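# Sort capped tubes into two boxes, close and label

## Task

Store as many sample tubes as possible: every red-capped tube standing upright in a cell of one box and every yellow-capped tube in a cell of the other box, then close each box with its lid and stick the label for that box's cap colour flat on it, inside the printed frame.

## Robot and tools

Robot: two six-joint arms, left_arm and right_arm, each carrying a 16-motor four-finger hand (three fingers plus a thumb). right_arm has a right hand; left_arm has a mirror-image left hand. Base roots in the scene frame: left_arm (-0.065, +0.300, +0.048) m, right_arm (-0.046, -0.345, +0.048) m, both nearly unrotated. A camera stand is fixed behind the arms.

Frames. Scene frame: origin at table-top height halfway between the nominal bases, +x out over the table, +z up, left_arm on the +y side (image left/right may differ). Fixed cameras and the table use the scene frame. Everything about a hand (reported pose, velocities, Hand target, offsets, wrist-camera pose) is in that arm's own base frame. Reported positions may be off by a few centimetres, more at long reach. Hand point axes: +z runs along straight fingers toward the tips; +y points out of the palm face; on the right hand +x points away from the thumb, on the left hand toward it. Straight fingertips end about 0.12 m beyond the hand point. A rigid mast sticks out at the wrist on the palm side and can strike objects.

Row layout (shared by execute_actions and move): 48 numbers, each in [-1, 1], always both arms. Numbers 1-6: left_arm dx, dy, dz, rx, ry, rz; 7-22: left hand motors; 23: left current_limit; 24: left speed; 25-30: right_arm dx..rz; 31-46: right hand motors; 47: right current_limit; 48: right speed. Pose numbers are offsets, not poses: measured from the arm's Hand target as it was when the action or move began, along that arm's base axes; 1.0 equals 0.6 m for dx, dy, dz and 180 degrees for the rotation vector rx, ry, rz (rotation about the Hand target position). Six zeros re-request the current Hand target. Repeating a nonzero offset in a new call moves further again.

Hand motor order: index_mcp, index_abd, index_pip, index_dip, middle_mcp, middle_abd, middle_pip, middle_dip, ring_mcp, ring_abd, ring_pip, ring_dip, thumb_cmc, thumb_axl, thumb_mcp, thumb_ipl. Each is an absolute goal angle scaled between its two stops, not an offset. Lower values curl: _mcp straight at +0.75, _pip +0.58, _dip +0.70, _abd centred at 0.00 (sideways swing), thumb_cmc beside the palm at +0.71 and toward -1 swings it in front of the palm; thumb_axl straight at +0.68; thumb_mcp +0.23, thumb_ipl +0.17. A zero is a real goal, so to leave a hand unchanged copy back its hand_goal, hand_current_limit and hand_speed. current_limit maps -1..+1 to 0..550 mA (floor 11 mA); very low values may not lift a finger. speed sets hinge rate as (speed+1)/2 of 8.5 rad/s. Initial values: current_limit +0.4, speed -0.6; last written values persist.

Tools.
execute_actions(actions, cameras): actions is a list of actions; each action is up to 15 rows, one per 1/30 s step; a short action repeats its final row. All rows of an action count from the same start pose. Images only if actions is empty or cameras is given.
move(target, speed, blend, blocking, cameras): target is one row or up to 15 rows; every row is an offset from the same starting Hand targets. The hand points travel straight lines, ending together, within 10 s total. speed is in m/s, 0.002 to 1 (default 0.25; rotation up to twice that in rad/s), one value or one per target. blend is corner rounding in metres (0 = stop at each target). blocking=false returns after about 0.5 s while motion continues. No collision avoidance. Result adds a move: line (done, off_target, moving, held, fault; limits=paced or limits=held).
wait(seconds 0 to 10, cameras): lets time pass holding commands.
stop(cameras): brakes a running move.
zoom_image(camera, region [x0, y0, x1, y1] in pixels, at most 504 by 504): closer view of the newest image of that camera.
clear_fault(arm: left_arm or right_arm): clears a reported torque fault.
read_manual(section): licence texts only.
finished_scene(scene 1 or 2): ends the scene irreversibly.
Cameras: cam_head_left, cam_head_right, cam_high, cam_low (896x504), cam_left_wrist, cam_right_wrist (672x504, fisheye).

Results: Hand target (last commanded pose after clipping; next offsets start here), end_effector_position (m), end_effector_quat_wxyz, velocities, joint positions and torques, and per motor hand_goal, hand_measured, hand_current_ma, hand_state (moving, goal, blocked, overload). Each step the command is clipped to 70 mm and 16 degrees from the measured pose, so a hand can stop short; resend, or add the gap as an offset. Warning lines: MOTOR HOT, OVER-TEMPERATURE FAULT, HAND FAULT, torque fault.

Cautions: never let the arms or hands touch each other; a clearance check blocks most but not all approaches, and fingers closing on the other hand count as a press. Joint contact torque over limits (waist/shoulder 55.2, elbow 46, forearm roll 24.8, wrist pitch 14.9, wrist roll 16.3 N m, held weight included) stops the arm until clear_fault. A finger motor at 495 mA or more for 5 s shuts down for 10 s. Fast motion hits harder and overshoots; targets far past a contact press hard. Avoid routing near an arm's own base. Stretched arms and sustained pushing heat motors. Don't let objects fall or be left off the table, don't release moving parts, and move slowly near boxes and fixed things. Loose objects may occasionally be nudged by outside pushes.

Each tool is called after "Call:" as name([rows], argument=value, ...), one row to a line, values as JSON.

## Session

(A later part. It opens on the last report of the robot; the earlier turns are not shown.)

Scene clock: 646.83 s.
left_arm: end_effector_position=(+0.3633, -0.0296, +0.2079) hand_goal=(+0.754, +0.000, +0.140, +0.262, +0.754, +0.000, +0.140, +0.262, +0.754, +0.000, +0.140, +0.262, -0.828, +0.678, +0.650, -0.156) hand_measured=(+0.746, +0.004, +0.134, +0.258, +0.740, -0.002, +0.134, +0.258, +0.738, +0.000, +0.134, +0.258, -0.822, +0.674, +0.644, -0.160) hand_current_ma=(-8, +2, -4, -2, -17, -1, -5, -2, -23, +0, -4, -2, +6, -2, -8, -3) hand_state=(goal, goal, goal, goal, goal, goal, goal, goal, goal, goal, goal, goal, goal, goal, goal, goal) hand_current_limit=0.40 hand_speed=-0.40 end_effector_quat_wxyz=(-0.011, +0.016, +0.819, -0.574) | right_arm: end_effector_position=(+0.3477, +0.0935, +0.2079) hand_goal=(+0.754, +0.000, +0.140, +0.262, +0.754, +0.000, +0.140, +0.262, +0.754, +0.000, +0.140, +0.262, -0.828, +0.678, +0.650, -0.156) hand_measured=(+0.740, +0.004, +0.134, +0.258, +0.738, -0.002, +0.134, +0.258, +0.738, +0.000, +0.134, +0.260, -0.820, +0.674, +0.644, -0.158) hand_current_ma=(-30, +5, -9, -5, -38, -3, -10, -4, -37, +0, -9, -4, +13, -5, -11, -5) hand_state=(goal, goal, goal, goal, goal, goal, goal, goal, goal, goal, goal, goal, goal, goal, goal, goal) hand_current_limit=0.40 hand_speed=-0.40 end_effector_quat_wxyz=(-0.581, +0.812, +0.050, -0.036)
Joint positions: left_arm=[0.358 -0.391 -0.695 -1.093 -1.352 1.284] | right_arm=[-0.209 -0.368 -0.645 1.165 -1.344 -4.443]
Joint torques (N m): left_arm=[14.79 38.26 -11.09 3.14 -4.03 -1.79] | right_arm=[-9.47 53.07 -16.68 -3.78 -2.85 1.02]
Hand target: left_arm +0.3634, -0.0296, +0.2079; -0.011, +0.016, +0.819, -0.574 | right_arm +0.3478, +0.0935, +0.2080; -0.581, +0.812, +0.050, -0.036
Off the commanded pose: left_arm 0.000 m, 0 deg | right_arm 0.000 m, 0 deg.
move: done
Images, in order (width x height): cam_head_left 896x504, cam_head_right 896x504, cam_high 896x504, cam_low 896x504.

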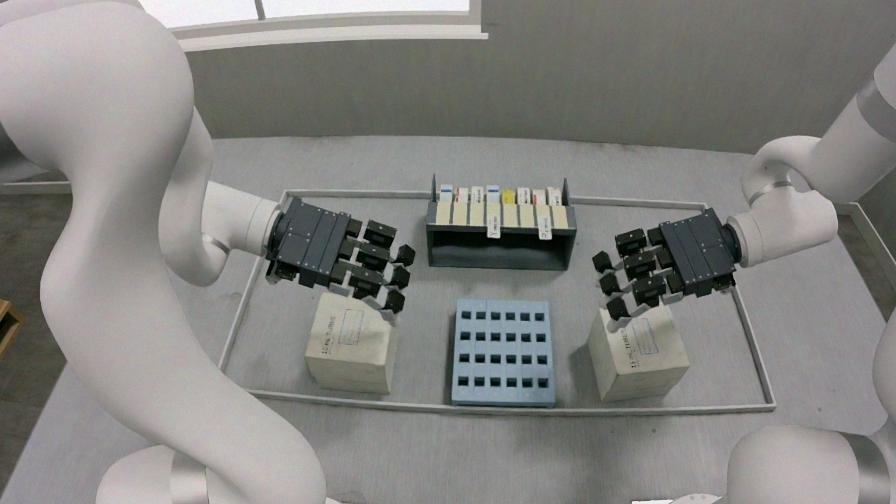

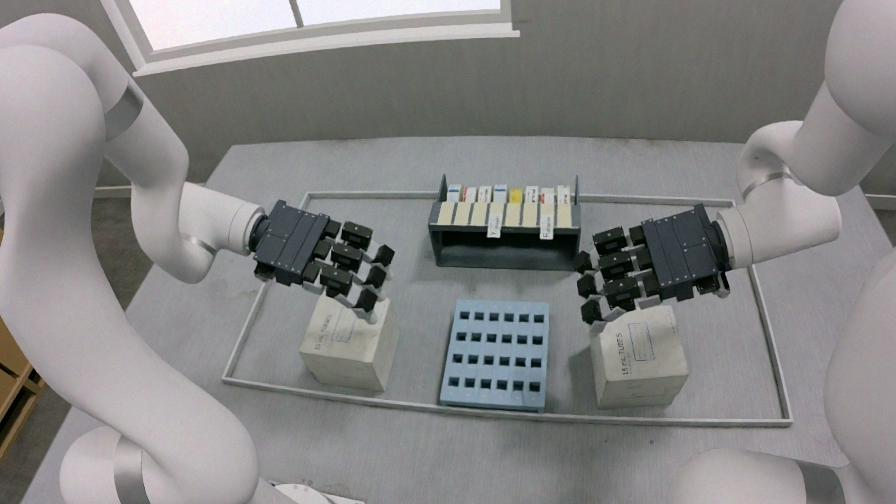

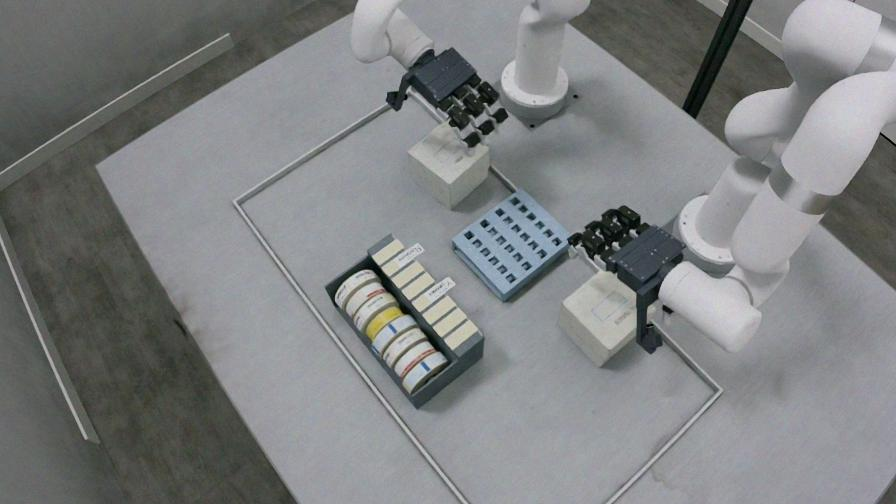

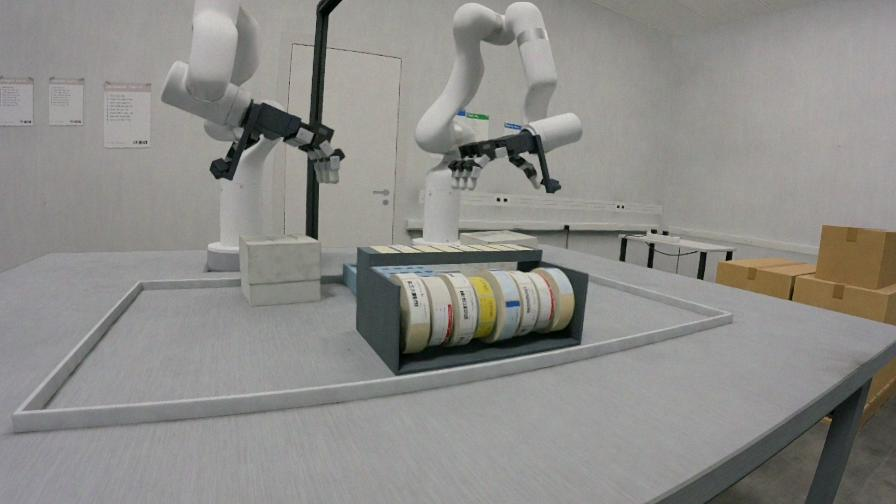

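Call:
move(target=[0.3385,-0.4058,0.0635,0.2984,-0.3008,-0.4125,0.754,0.1,0.576,0.696,0.754,-0.1,0.576,0.696,0.89,0,-0.883,-0.609,0.714,0.678,0.9,0.168,0.4,0.2,0.097,-0.031,0.067,-0.2837,-0.3199,0.3948,0.754,0.1,0.576,0.696,0.754,-0.1,0.576,0.696,0.89,0,-0.883,-0.609,0.714,0.678,0.9,0.168,0.4,0.2], speed=0.7, cameras=["all"])

Call:
zoom_image(camera="cam_head_left", region=[300, 270, 420, 400])

Call:
zoom_image(camera="cam_head_left", region=[430, 160, 560, 260])

Call:
zoom_image(camera="cam_high", region=[380, 200, 500, 320])

Scene clock: 668.27 s.
left_arm: end_effector_position=(+0.5665, -0.2731, +0.2461) hand_goal=(+0.754, +0.100, +0.576, +0.696, +0.754, -0.100, +0.576, +0.696, +0.890, +0.000, -0.882, -0.608, +0.714, +0.678, +0.900, +0.168) hand_measured=(+0.748, +0.098, +0.572, +0.692, +0.748, -0.096, +0.572, +0.692, +0.886, +0.000, -0.878, -0.604, +0.710, +0.678, +0.894, +0.164) hand_current_ma=(-4, -1, -2, -2, -5, +2, -2, -2, -2, +0, +4, +2, -2, +0, -7, -3) hand_state=(goal, goal, goal, goal, goal, goal, goal, goal, goal, goal, goal, goal, goal, goal, goal, goal) hand_current_limit=0.40 hand_speed=0.20 end_effector_quat_wxyz=(+0.000, +0.696, +0.718, +0.000) | right_arm: end_effector_position=(+0.4060, +0.0749, +0.2483) hand_goal=(+0.754, +0.100, +0.576, +0.696, +0.754, -0.100, +0.576, +0.696, +0.890, +0.000, -0.882, -0.608, +0.714, +0.678, +0.900, +0.168) hand_measured=(+0.750, +0.098, +0.572, +0.692, +0.748, -0.096, +0.572, +0.694, +0.886, +0.000, -0.878, -0.606, +0.710, +0.678, +0.894, +0.166) hand_current_ma=(-8, -3, -5, -5, -10, +5, -5, -4, -5, +0, +7, +4, -5, +1, -12, -6) hand_state=(goal, goal, goal, goal, goal, goal, goal, goal, goal, goal, goal, goal, goal, goal, goal, goal) hand_current_limit=0.40 hand_speed=0.20 end_effector_quat_wxyz=(+0.000, +0.709, +0.705, +0.000)
Joint positions: left_arm=[-0.554 -0.495 -1.163 0 -0.668 0.986] | right_arm=[0.295 0.037 -0.512 0.002 -0.548 -4.414]
Joint torques (N m): left_arm=[-13.27 29.79 -17.35 3.94 -2.64 -1.76] | right_arm=[9.41 8.69 -16.57 -3.66 1.39 1.1]
Hand target: left_arm +0.5665, -0.2731, +0.2460; +0.000, +0.696, +0.718, +0.000 | right_arm +0.4060, +0.0749, +0.2482; -0.001, +0.709, +0.705, +0.000
Off the commanded pose: left_arm 0.000 m, 0 deg | right_arm 0.000 m, 0 deg.
move: done

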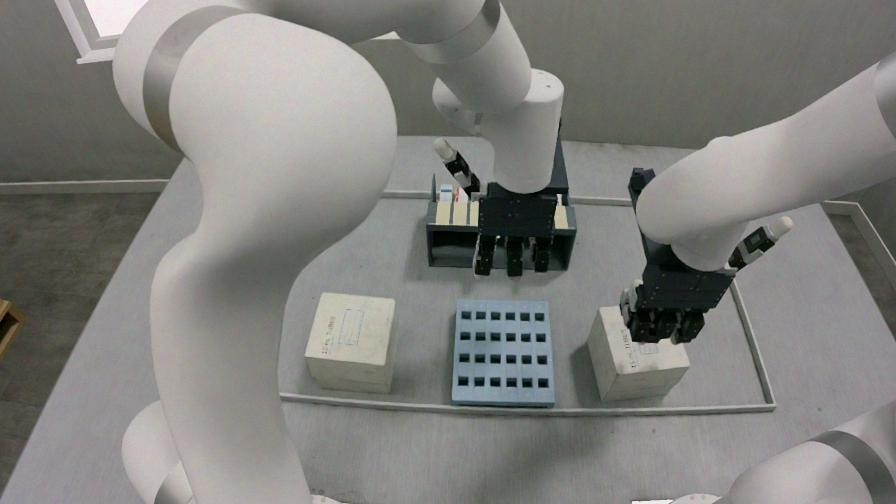

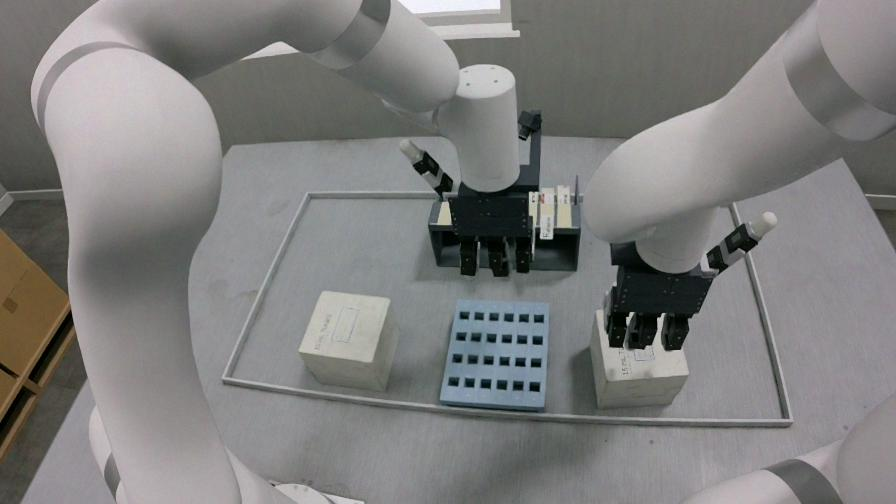

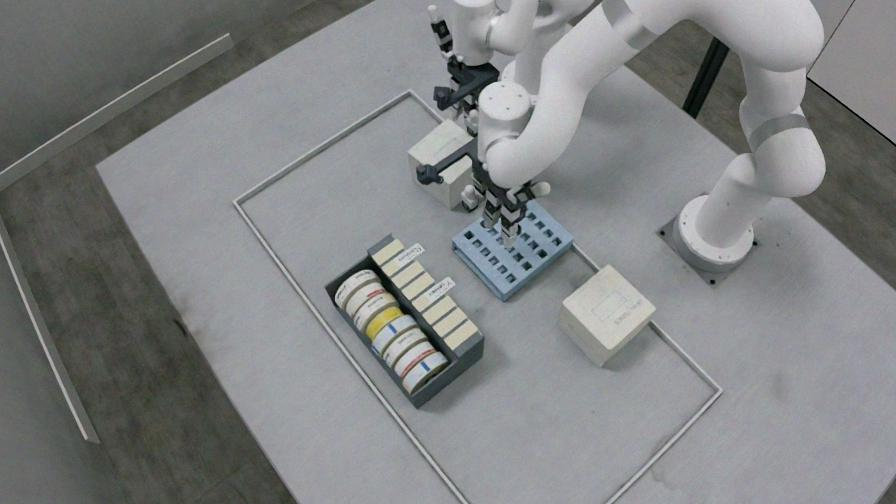

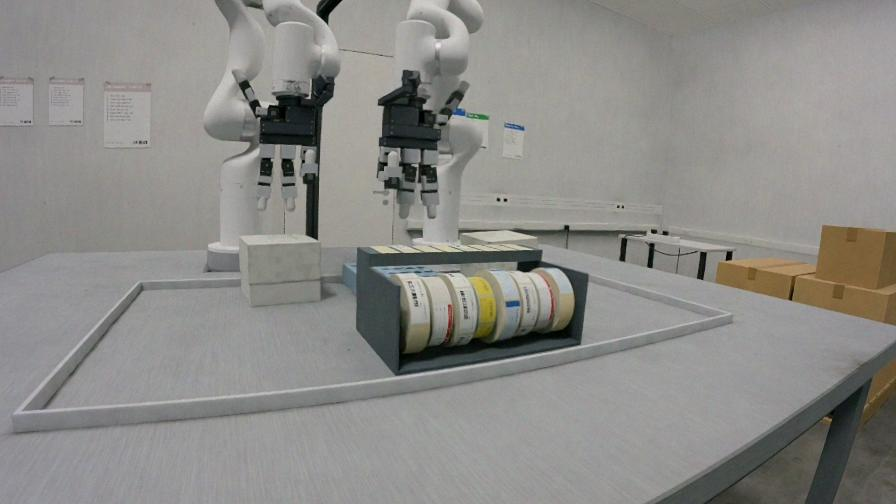

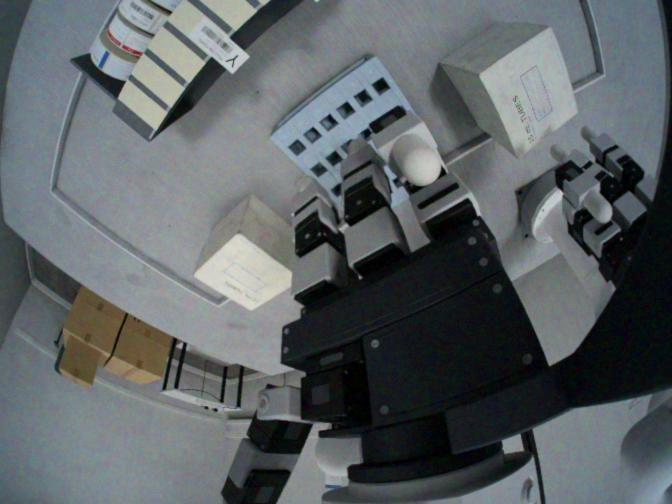

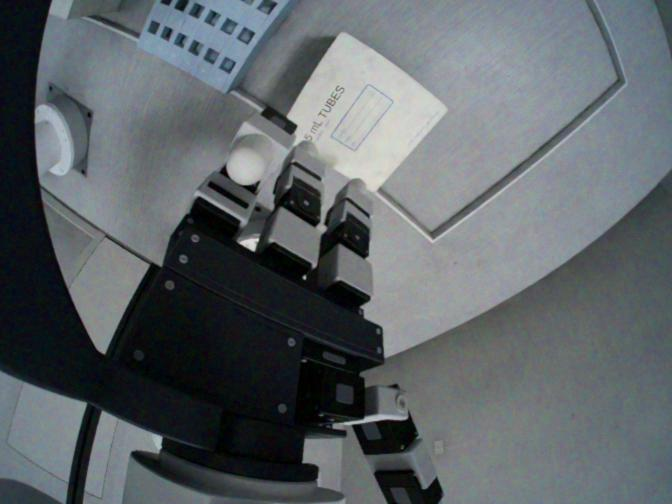

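Scaled by 3.877 from the camera's 896x504 image, which has a finer 1280x720 frame.

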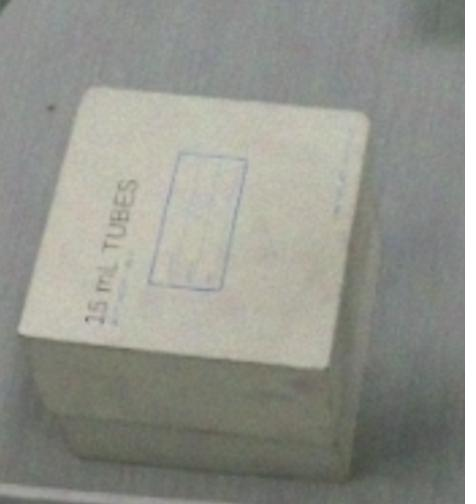

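Scaled by 3.877 from the camera's 896x504 image, which has a finer 1280x720 frame.

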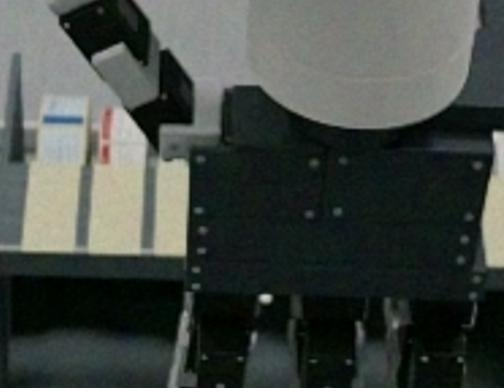

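Scaled by 4.200 from the camera's 896x504 image, which has a finer 1280x720 frame.

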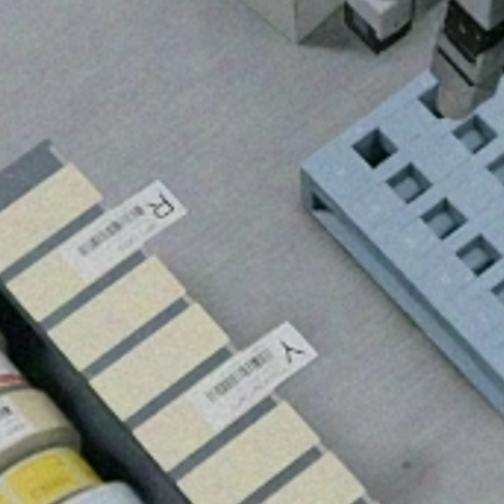

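Call:
move(target=[0.2533,0.0076,-0.045,0,0,0,0.754,0.1,0.576,0.696,0.754,-0.1,0.576,0.696,0.89,0,-0.883,-0.609,0.714,0.678,0.9,0.168,0.4,0.2,0,0,0,0,0,0,0.754,0.1,0.576,0.696,0.754,-0.1,0.576,0.696,0.89,0,-0.883,-0.609,0.714,0.678,0.9,0.168,0.4,0.2], speed=0.25, cameras=["all"])

Call:
zoom_image(camera="cam_high", region=[390, 200, 490, 300])

Call:
zoom_image(camera="cam_head_left", region=[440, 160, 560, 260])

Call:
zoom_image(camera="cam_head_right", region=[440, 160, 560, 260])

Scene clock: 673.77 s.
left_arm: end_effector_position=(+0.7184, -0.2685, +0.2190) hand_goal=(+0.754, +0.100, +0.576, +0.696, +0.754, -0.100, +0.576, +0.696, +0.890, +0.000, -0.882, -0.608, +0.714, +0.678, +0.900, +0.168) hand_measured=(+0.752, +0.098, +0.574, +0.692, +0.750, -0.096, +0.572, +0.692, +0.888, +0.000, -0.878, -0.604, +0.712, +0.678, +0.894, +0.164) hand_current_ma=(-2, -1, -1, -2, -2, +2, -2, -2, -1, +0, +4, +2, -1, +0, -7, -3) hand_state=(goal, goal, goal, goal, goal, goal, goal, goal, goal, goal, goal, goal, goal, goal, goal, goal) hand_current_limit=0.40 hand_speed=0.20 end_effector_quat_wxyz=(+0.000, +0.696, +0.718, +0.000) | right_arm: end_effector_position=(+0.4060, +0.0749, +0.2482) hand_goal=(+0.754, +0.100, +0.576, +0.696, +0.754, -0.100, +0.576, +0.696, +0.890, +0.000, -0.882, -0.608, +0.714, +0.678, +0.900, +0.168) hand_measured=(+0.750, +0.098, +0.572, +0.692, +0.748, -0.096, +0.572, +0.694, +0.886, +0.000, -0.878, -0.606, +0.710, +0.678, +0.894, +0.166) hand_current_ma=(-8, -3, -5, -5, -10, +5, -5, -4, -5, +0, +7, +4, -5, +1, -12, -6) hand_state=(goal, goal, goal, goal, goal, goal, goal, goal, goal, goal, goal, goal, goal, goal, goal, goal) hand_current_limit=0.40 hand_speed=0.20 end_effector_quat_wxyz=(-0.001, +0.709, +0.705, +0.000)
Joint positions: left_arm=[-0.434 -0.831 -1.634 0 -0.803 1.107] | right_arm=[0.295 0.036 -0.512 0.002 -0.548 -4.414]
Joint torques (N m): left_arm=[15.72 41.28 -17.93 -2.39 -2.67 1.67] | right_arm=[8.84 7.97 -16.68 -3.91 -0.89 -1.01]
Hand target: left_arm +0.7184, -0.2685, +0.2190; +0.000, +0.696, +0.718, +0.000 | right_arm +0.4060, +0.0749, +0.2482; -0.001, +0.709, +0.705, +0.000
Off the commanded pose: left_arm 0.000 m, 0 deg | right_arm 0.000 m, 0 deg.
move: done

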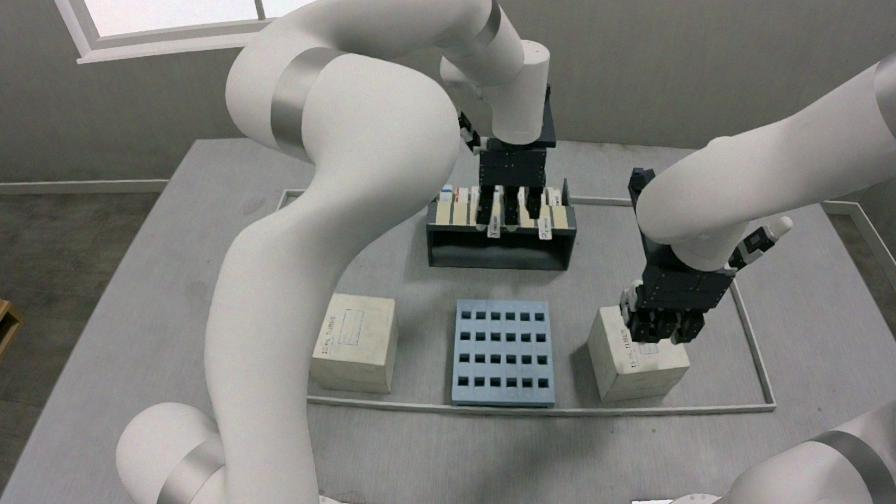

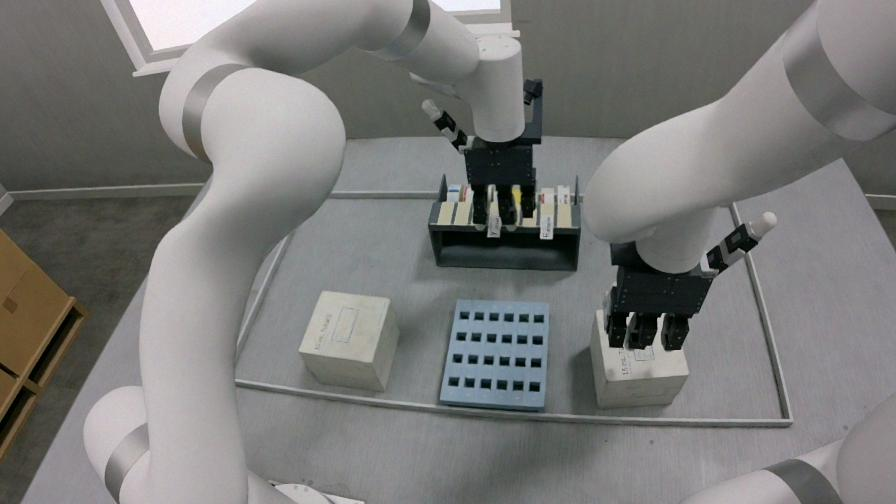

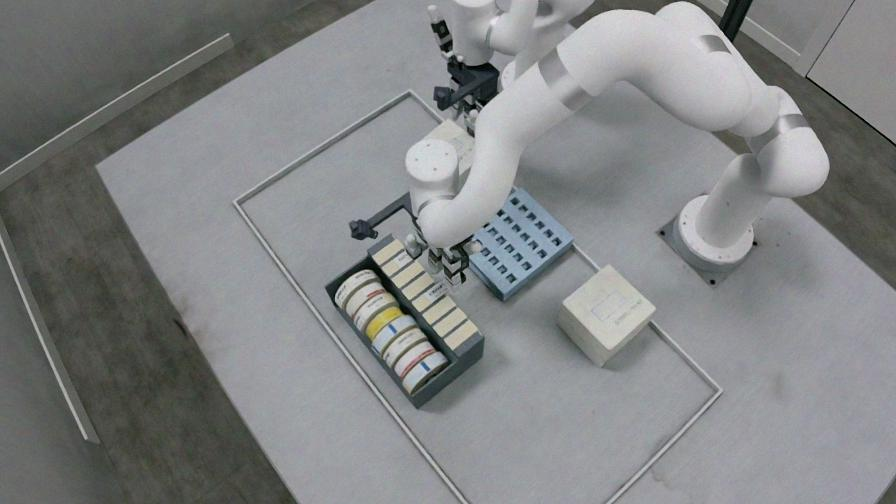

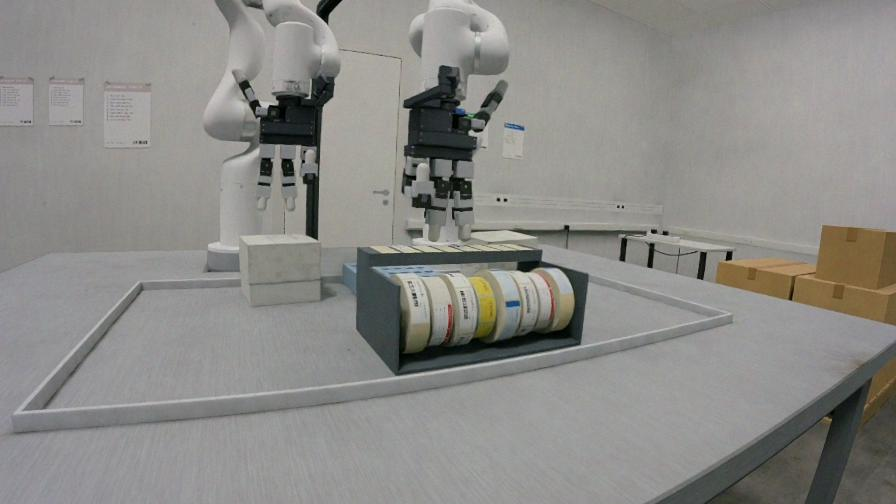

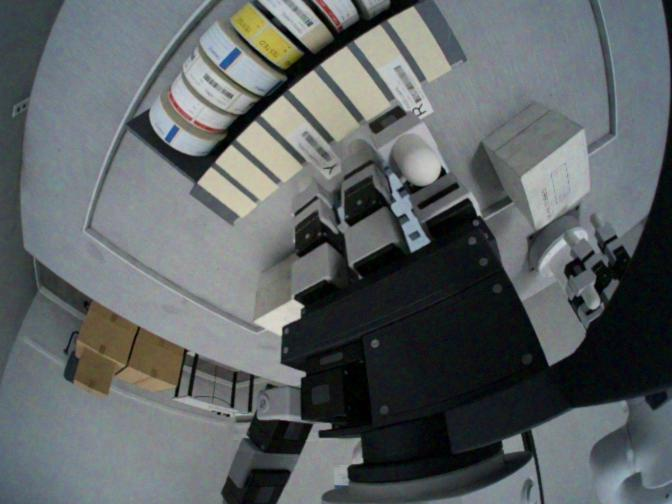

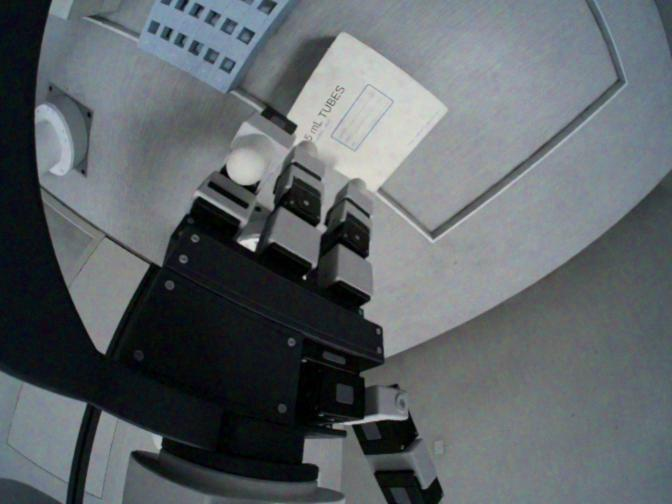

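Scaled by 5.040 from the camera's 896x504 image, which has a finer 1280x720 frame.

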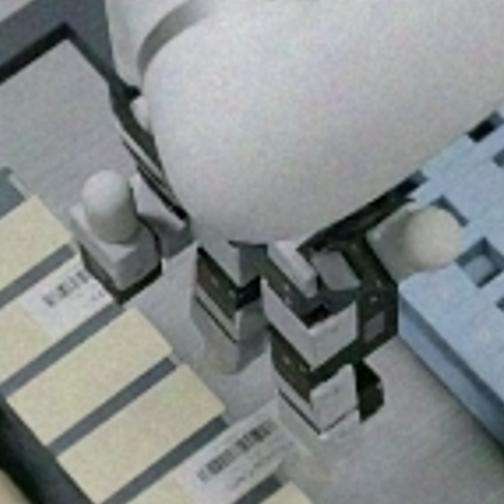

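Scaled by 4.200 from the camera's 896x504 image, which has a finer 1280x720 frame.

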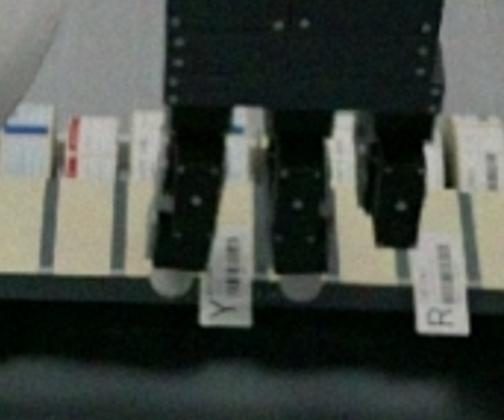

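Scaled by 4.200 from the camera's 896x504 image, which has a finer 1280x720 frame.

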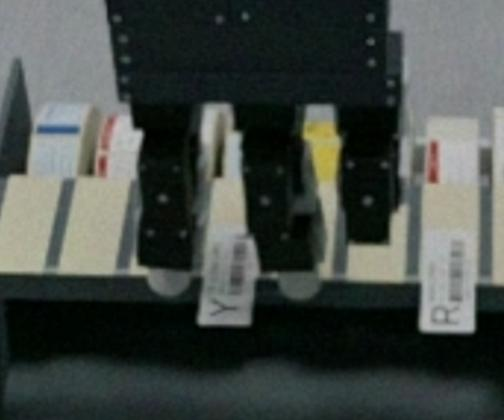

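Call:
zoom_image(camera="cam_head_left", region=[470, 210, 520, 245])

Call:
zoom_image(camera="cam_head_right", region=[470, 210, 520, 245])

Call:
zoom_image(camera="cam_low", region=[360, 150, 500, 260])

Call:
zoom_image(camera="cam_left_wrist", region=[270, 100, 450, 240])

Scaled by 10.080 from the camera's 896x504 image, which has a finer 1280x720 frame.

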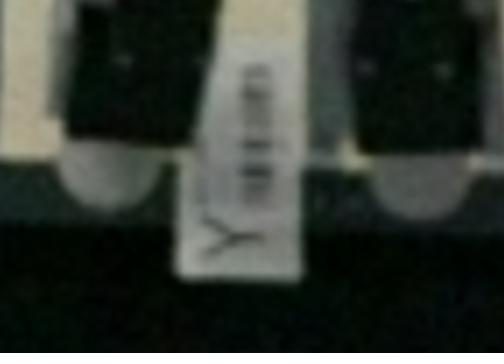

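Scaled by 10.080 from the camera's 896x504 image, which has a finer 1280x720 frame.

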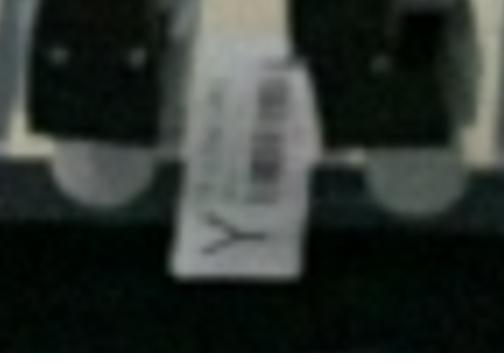

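Scaled by 3.600 from the camera's 896x504 image, which has a finer 1280x720 frame.

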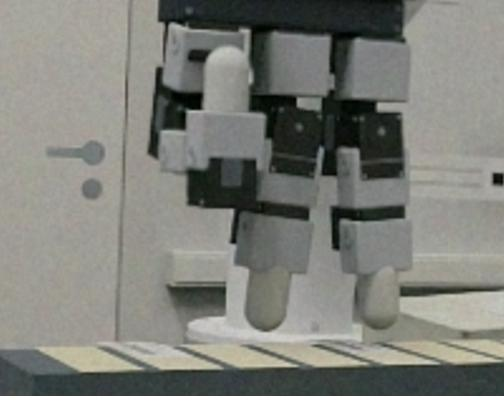

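Scaled by 2.800 from the camera's 672x504 image, which has a finer 960x720 frame.

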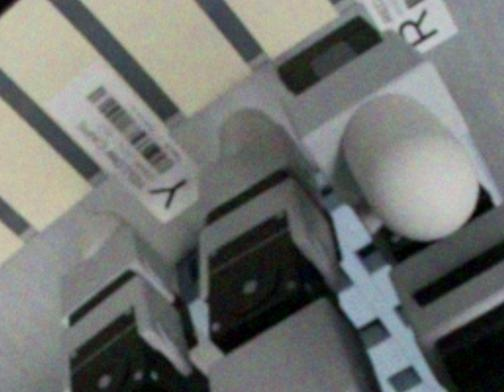

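Call:
zoom_image(camera="cam_low", region=[410, 215, 480, 260])

Call:
zoom_image(camera="cam_high", region=[425, 250, 475, 300])

Scaled by 7.200 from the camera's 896x504 image, which has a finer 1280x720 frame.

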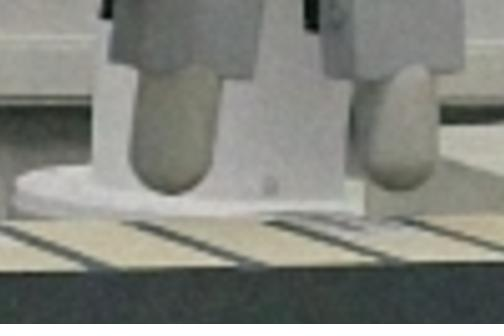

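Scaled by 10.080 from the camera's 896x504 image, which has a finer 1280x720 frame.

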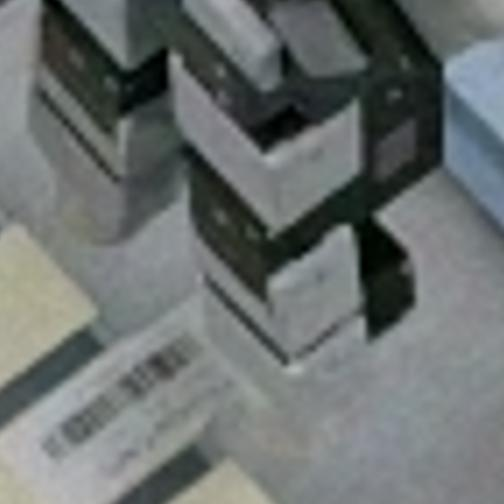

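Call:
move(target=[-0.0067,0.0025,-0.0167,0,0,0,0.754,0.1,0.576,0.696,0.754,-0.1,0.576,0.696,0.89,0,-0.883,-0.609,0.714,0.678,0.9,0.168,0.4,0.2,0,0,0,0,0,0,0.754,0.1,0.576,0.696,0.754,-0.1,0.576,0.696,0.89,0,-0.883,-0.609,0.714,0.678,0.9,0.168,0.4,0.2], speed=0.05, cameras=["cam_head_left","cam_head_right","cam_low","cam_high","cam_left_wrist"])

Call:
zoom_image(camera="cam_head_left", region=[470, 205, 520, 245])

Call:
zoom_image(camera="cam_head_right", region=[415, 205, 500, 250])

Call:
zoom_image(camera="cam_low", region=[410, 215, 480, 260])

Call:
zoom_image(camera="cam_high", region=[420, 245, 480, 300])

Call:
zoom_image(camera="cam_left_wrist", region=[250, 80, 450, 240])

Scene clock: 696.53 s.
left_arm: end_effector_position=(+0.7144, -0.2670, +0.2090) hand_goal=(+0.754, +0.100, +0.576, +0.696, +0.754, -0.100, +0.576, +0.696, +0.890, +0.000, -0.882, -0.608, +0.714, +0.678, +0.900, +0.168) hand_measured=(+0.752, +0.098, +0.574, +0.692, +0.750, -0.096, +0.572, +0.692, +0.888, +0.000, -0.878, -0.604, +0.712, +0.678, +0.894, +0.164) hand_current_ma=(-2, -1, -1, -2, -2, +2, -2, -2, -1, +0, +4, +2, -1, +0, -7, -3) hand_state=(goal, goal, goal, goal, goal, goal, goal, goal, goal, goal, goal, goal, goal, goal, goal, goal) hand_current_limit=0.40 hand_speed=0.20 end_effector_quat_wxyz=(+0.000, +0.696, +0.718, +0.000) | right_arm: end_effector_position=(+0.4060, +0.0749, +0.2482) hand_goal=(+0.754, +0.100, +0.576, +0.696, +0.754, -0.100, +0.576, +0.696, +0.890, +0.000, -0.882, -0.608, +0.714, +0.678, +0.900, +0.168) hand_measured=(+0.750, +0.098, +0.572, +0.692, +0.748, -0.096, +0.572, +0.694, +0.886, +0.000, -0.878, -0.606, +0.710, +0.678, +0.894, +0.166) hand_current_ma=(-8, -3, -5, -5, -10, +5, -5, -4, -5, +0, +7, +4, -5, +1, -12, -6) hand_state=(goal, goal, goal, goal, goal, goal, goal, goal, goal, goal, goal, goal, goal, goal, goal, goal) hand_current_limit=0.40 hand_speed=0.20 end_effector_quat_wxyz=(-0.001, +0.709, +0.705, +0.000)
Joint positions: left_arm=[-0.434 -0.832 -1.612 0 -0.779 1.106] | right_arm=[0.295 0.036 -0.512 0.002 -0.548 -4.414]
Joint torques (N m): left_arm=[-13.85 42.85 -10.32 -1.98 2.89 -1.76] | right_arm=[8.6 7.57 -17.04 -4.2 -1.35 -1.11]
Hand target: left_arm +0.7144, -0.2670, +0.2090; +0.000, +0.696, +0.718, +0.000 | right_arm +0.4060, +0.0749, +0.2482; -0.001, +0.709, +0.705, +0.000
Off the commanded pose: left_arm 0.000 m, 0 deg | right_arm 0.000 m, 0 deg.
move: done
Images, in order (width x height): cam_head_left 896x504, cam_head_right 896x504, cam_high 896x504, cam_low 896x504, cam_left_wrist 672x504.

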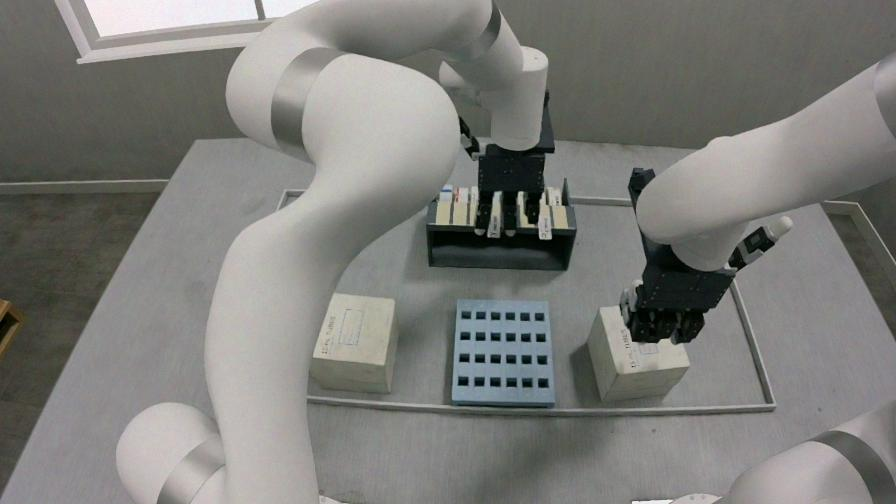

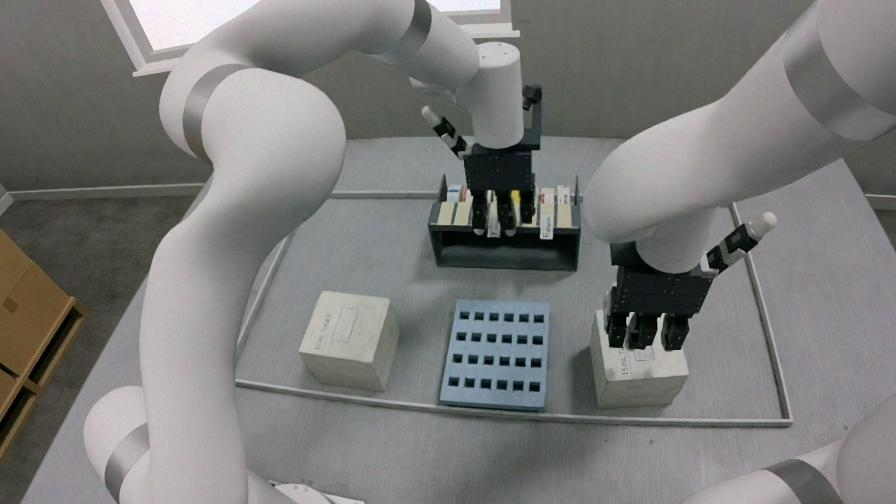

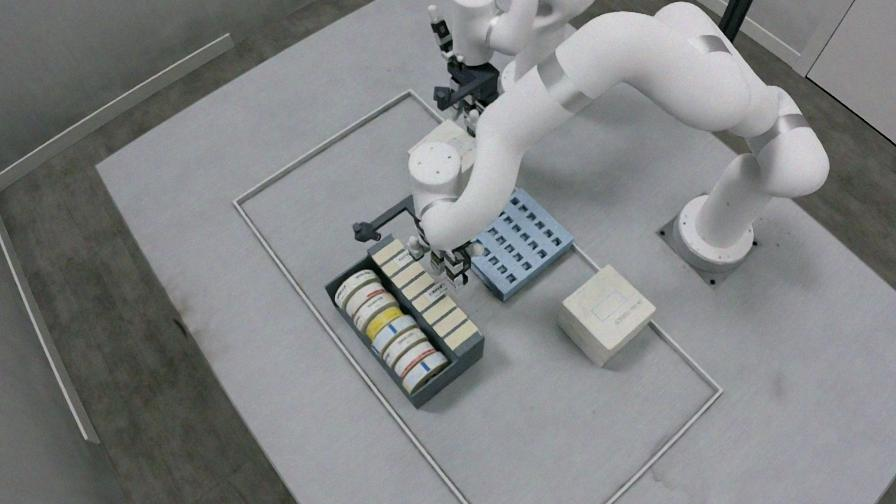

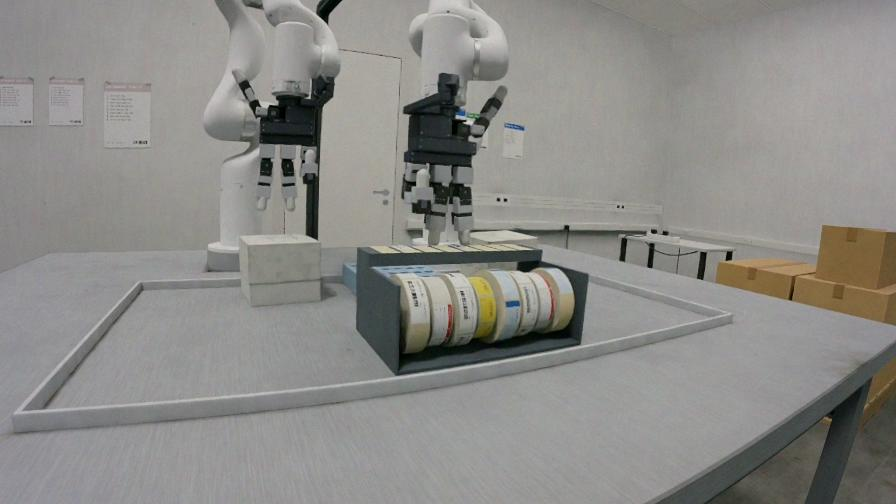

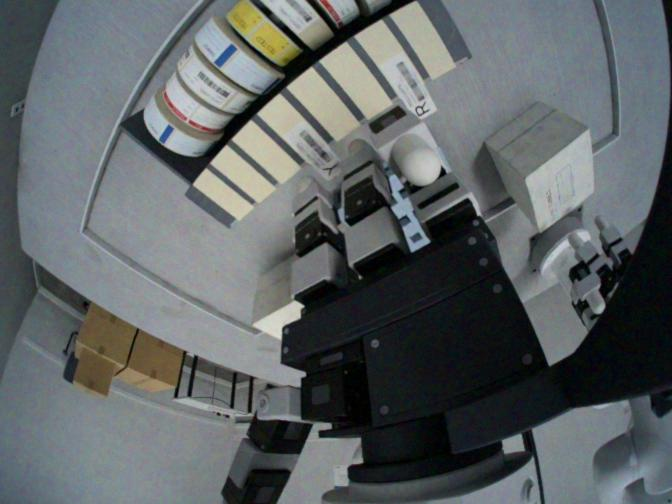

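Scaled by 10.080 from the camera's 896x504 image, which has a finer 1280x720 frame.

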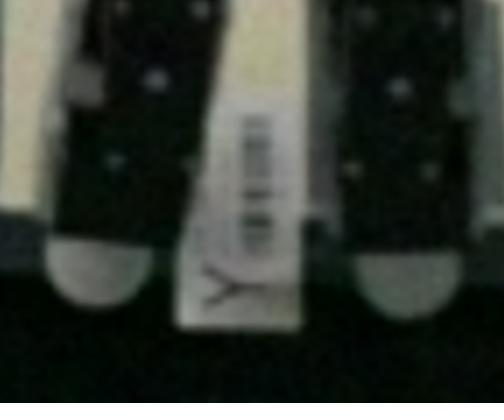

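Scaled by 5.929 from the camera's 896x504 image, which has a finer 1280x720 frame.

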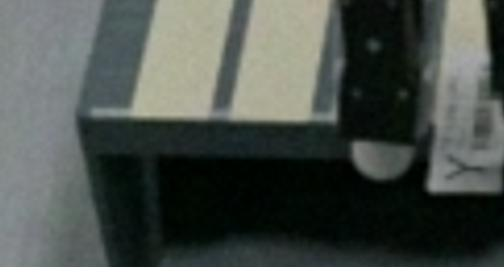

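Scaled by 7.200 from the camera's 896x504 image, which has a finer 1280x720 frame.

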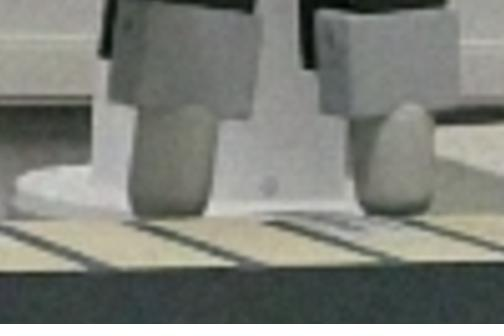

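Scaled by 8.400 from the camera's 896x504 image, which has a finer 1280x720 frame.

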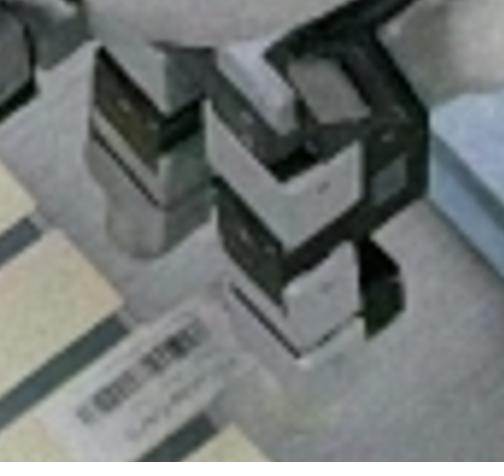

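Scaled by 2.520 from the camera's 672x504 image, which has a finer 960x720 frame.

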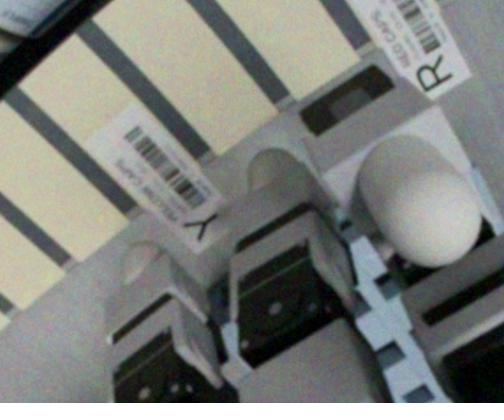

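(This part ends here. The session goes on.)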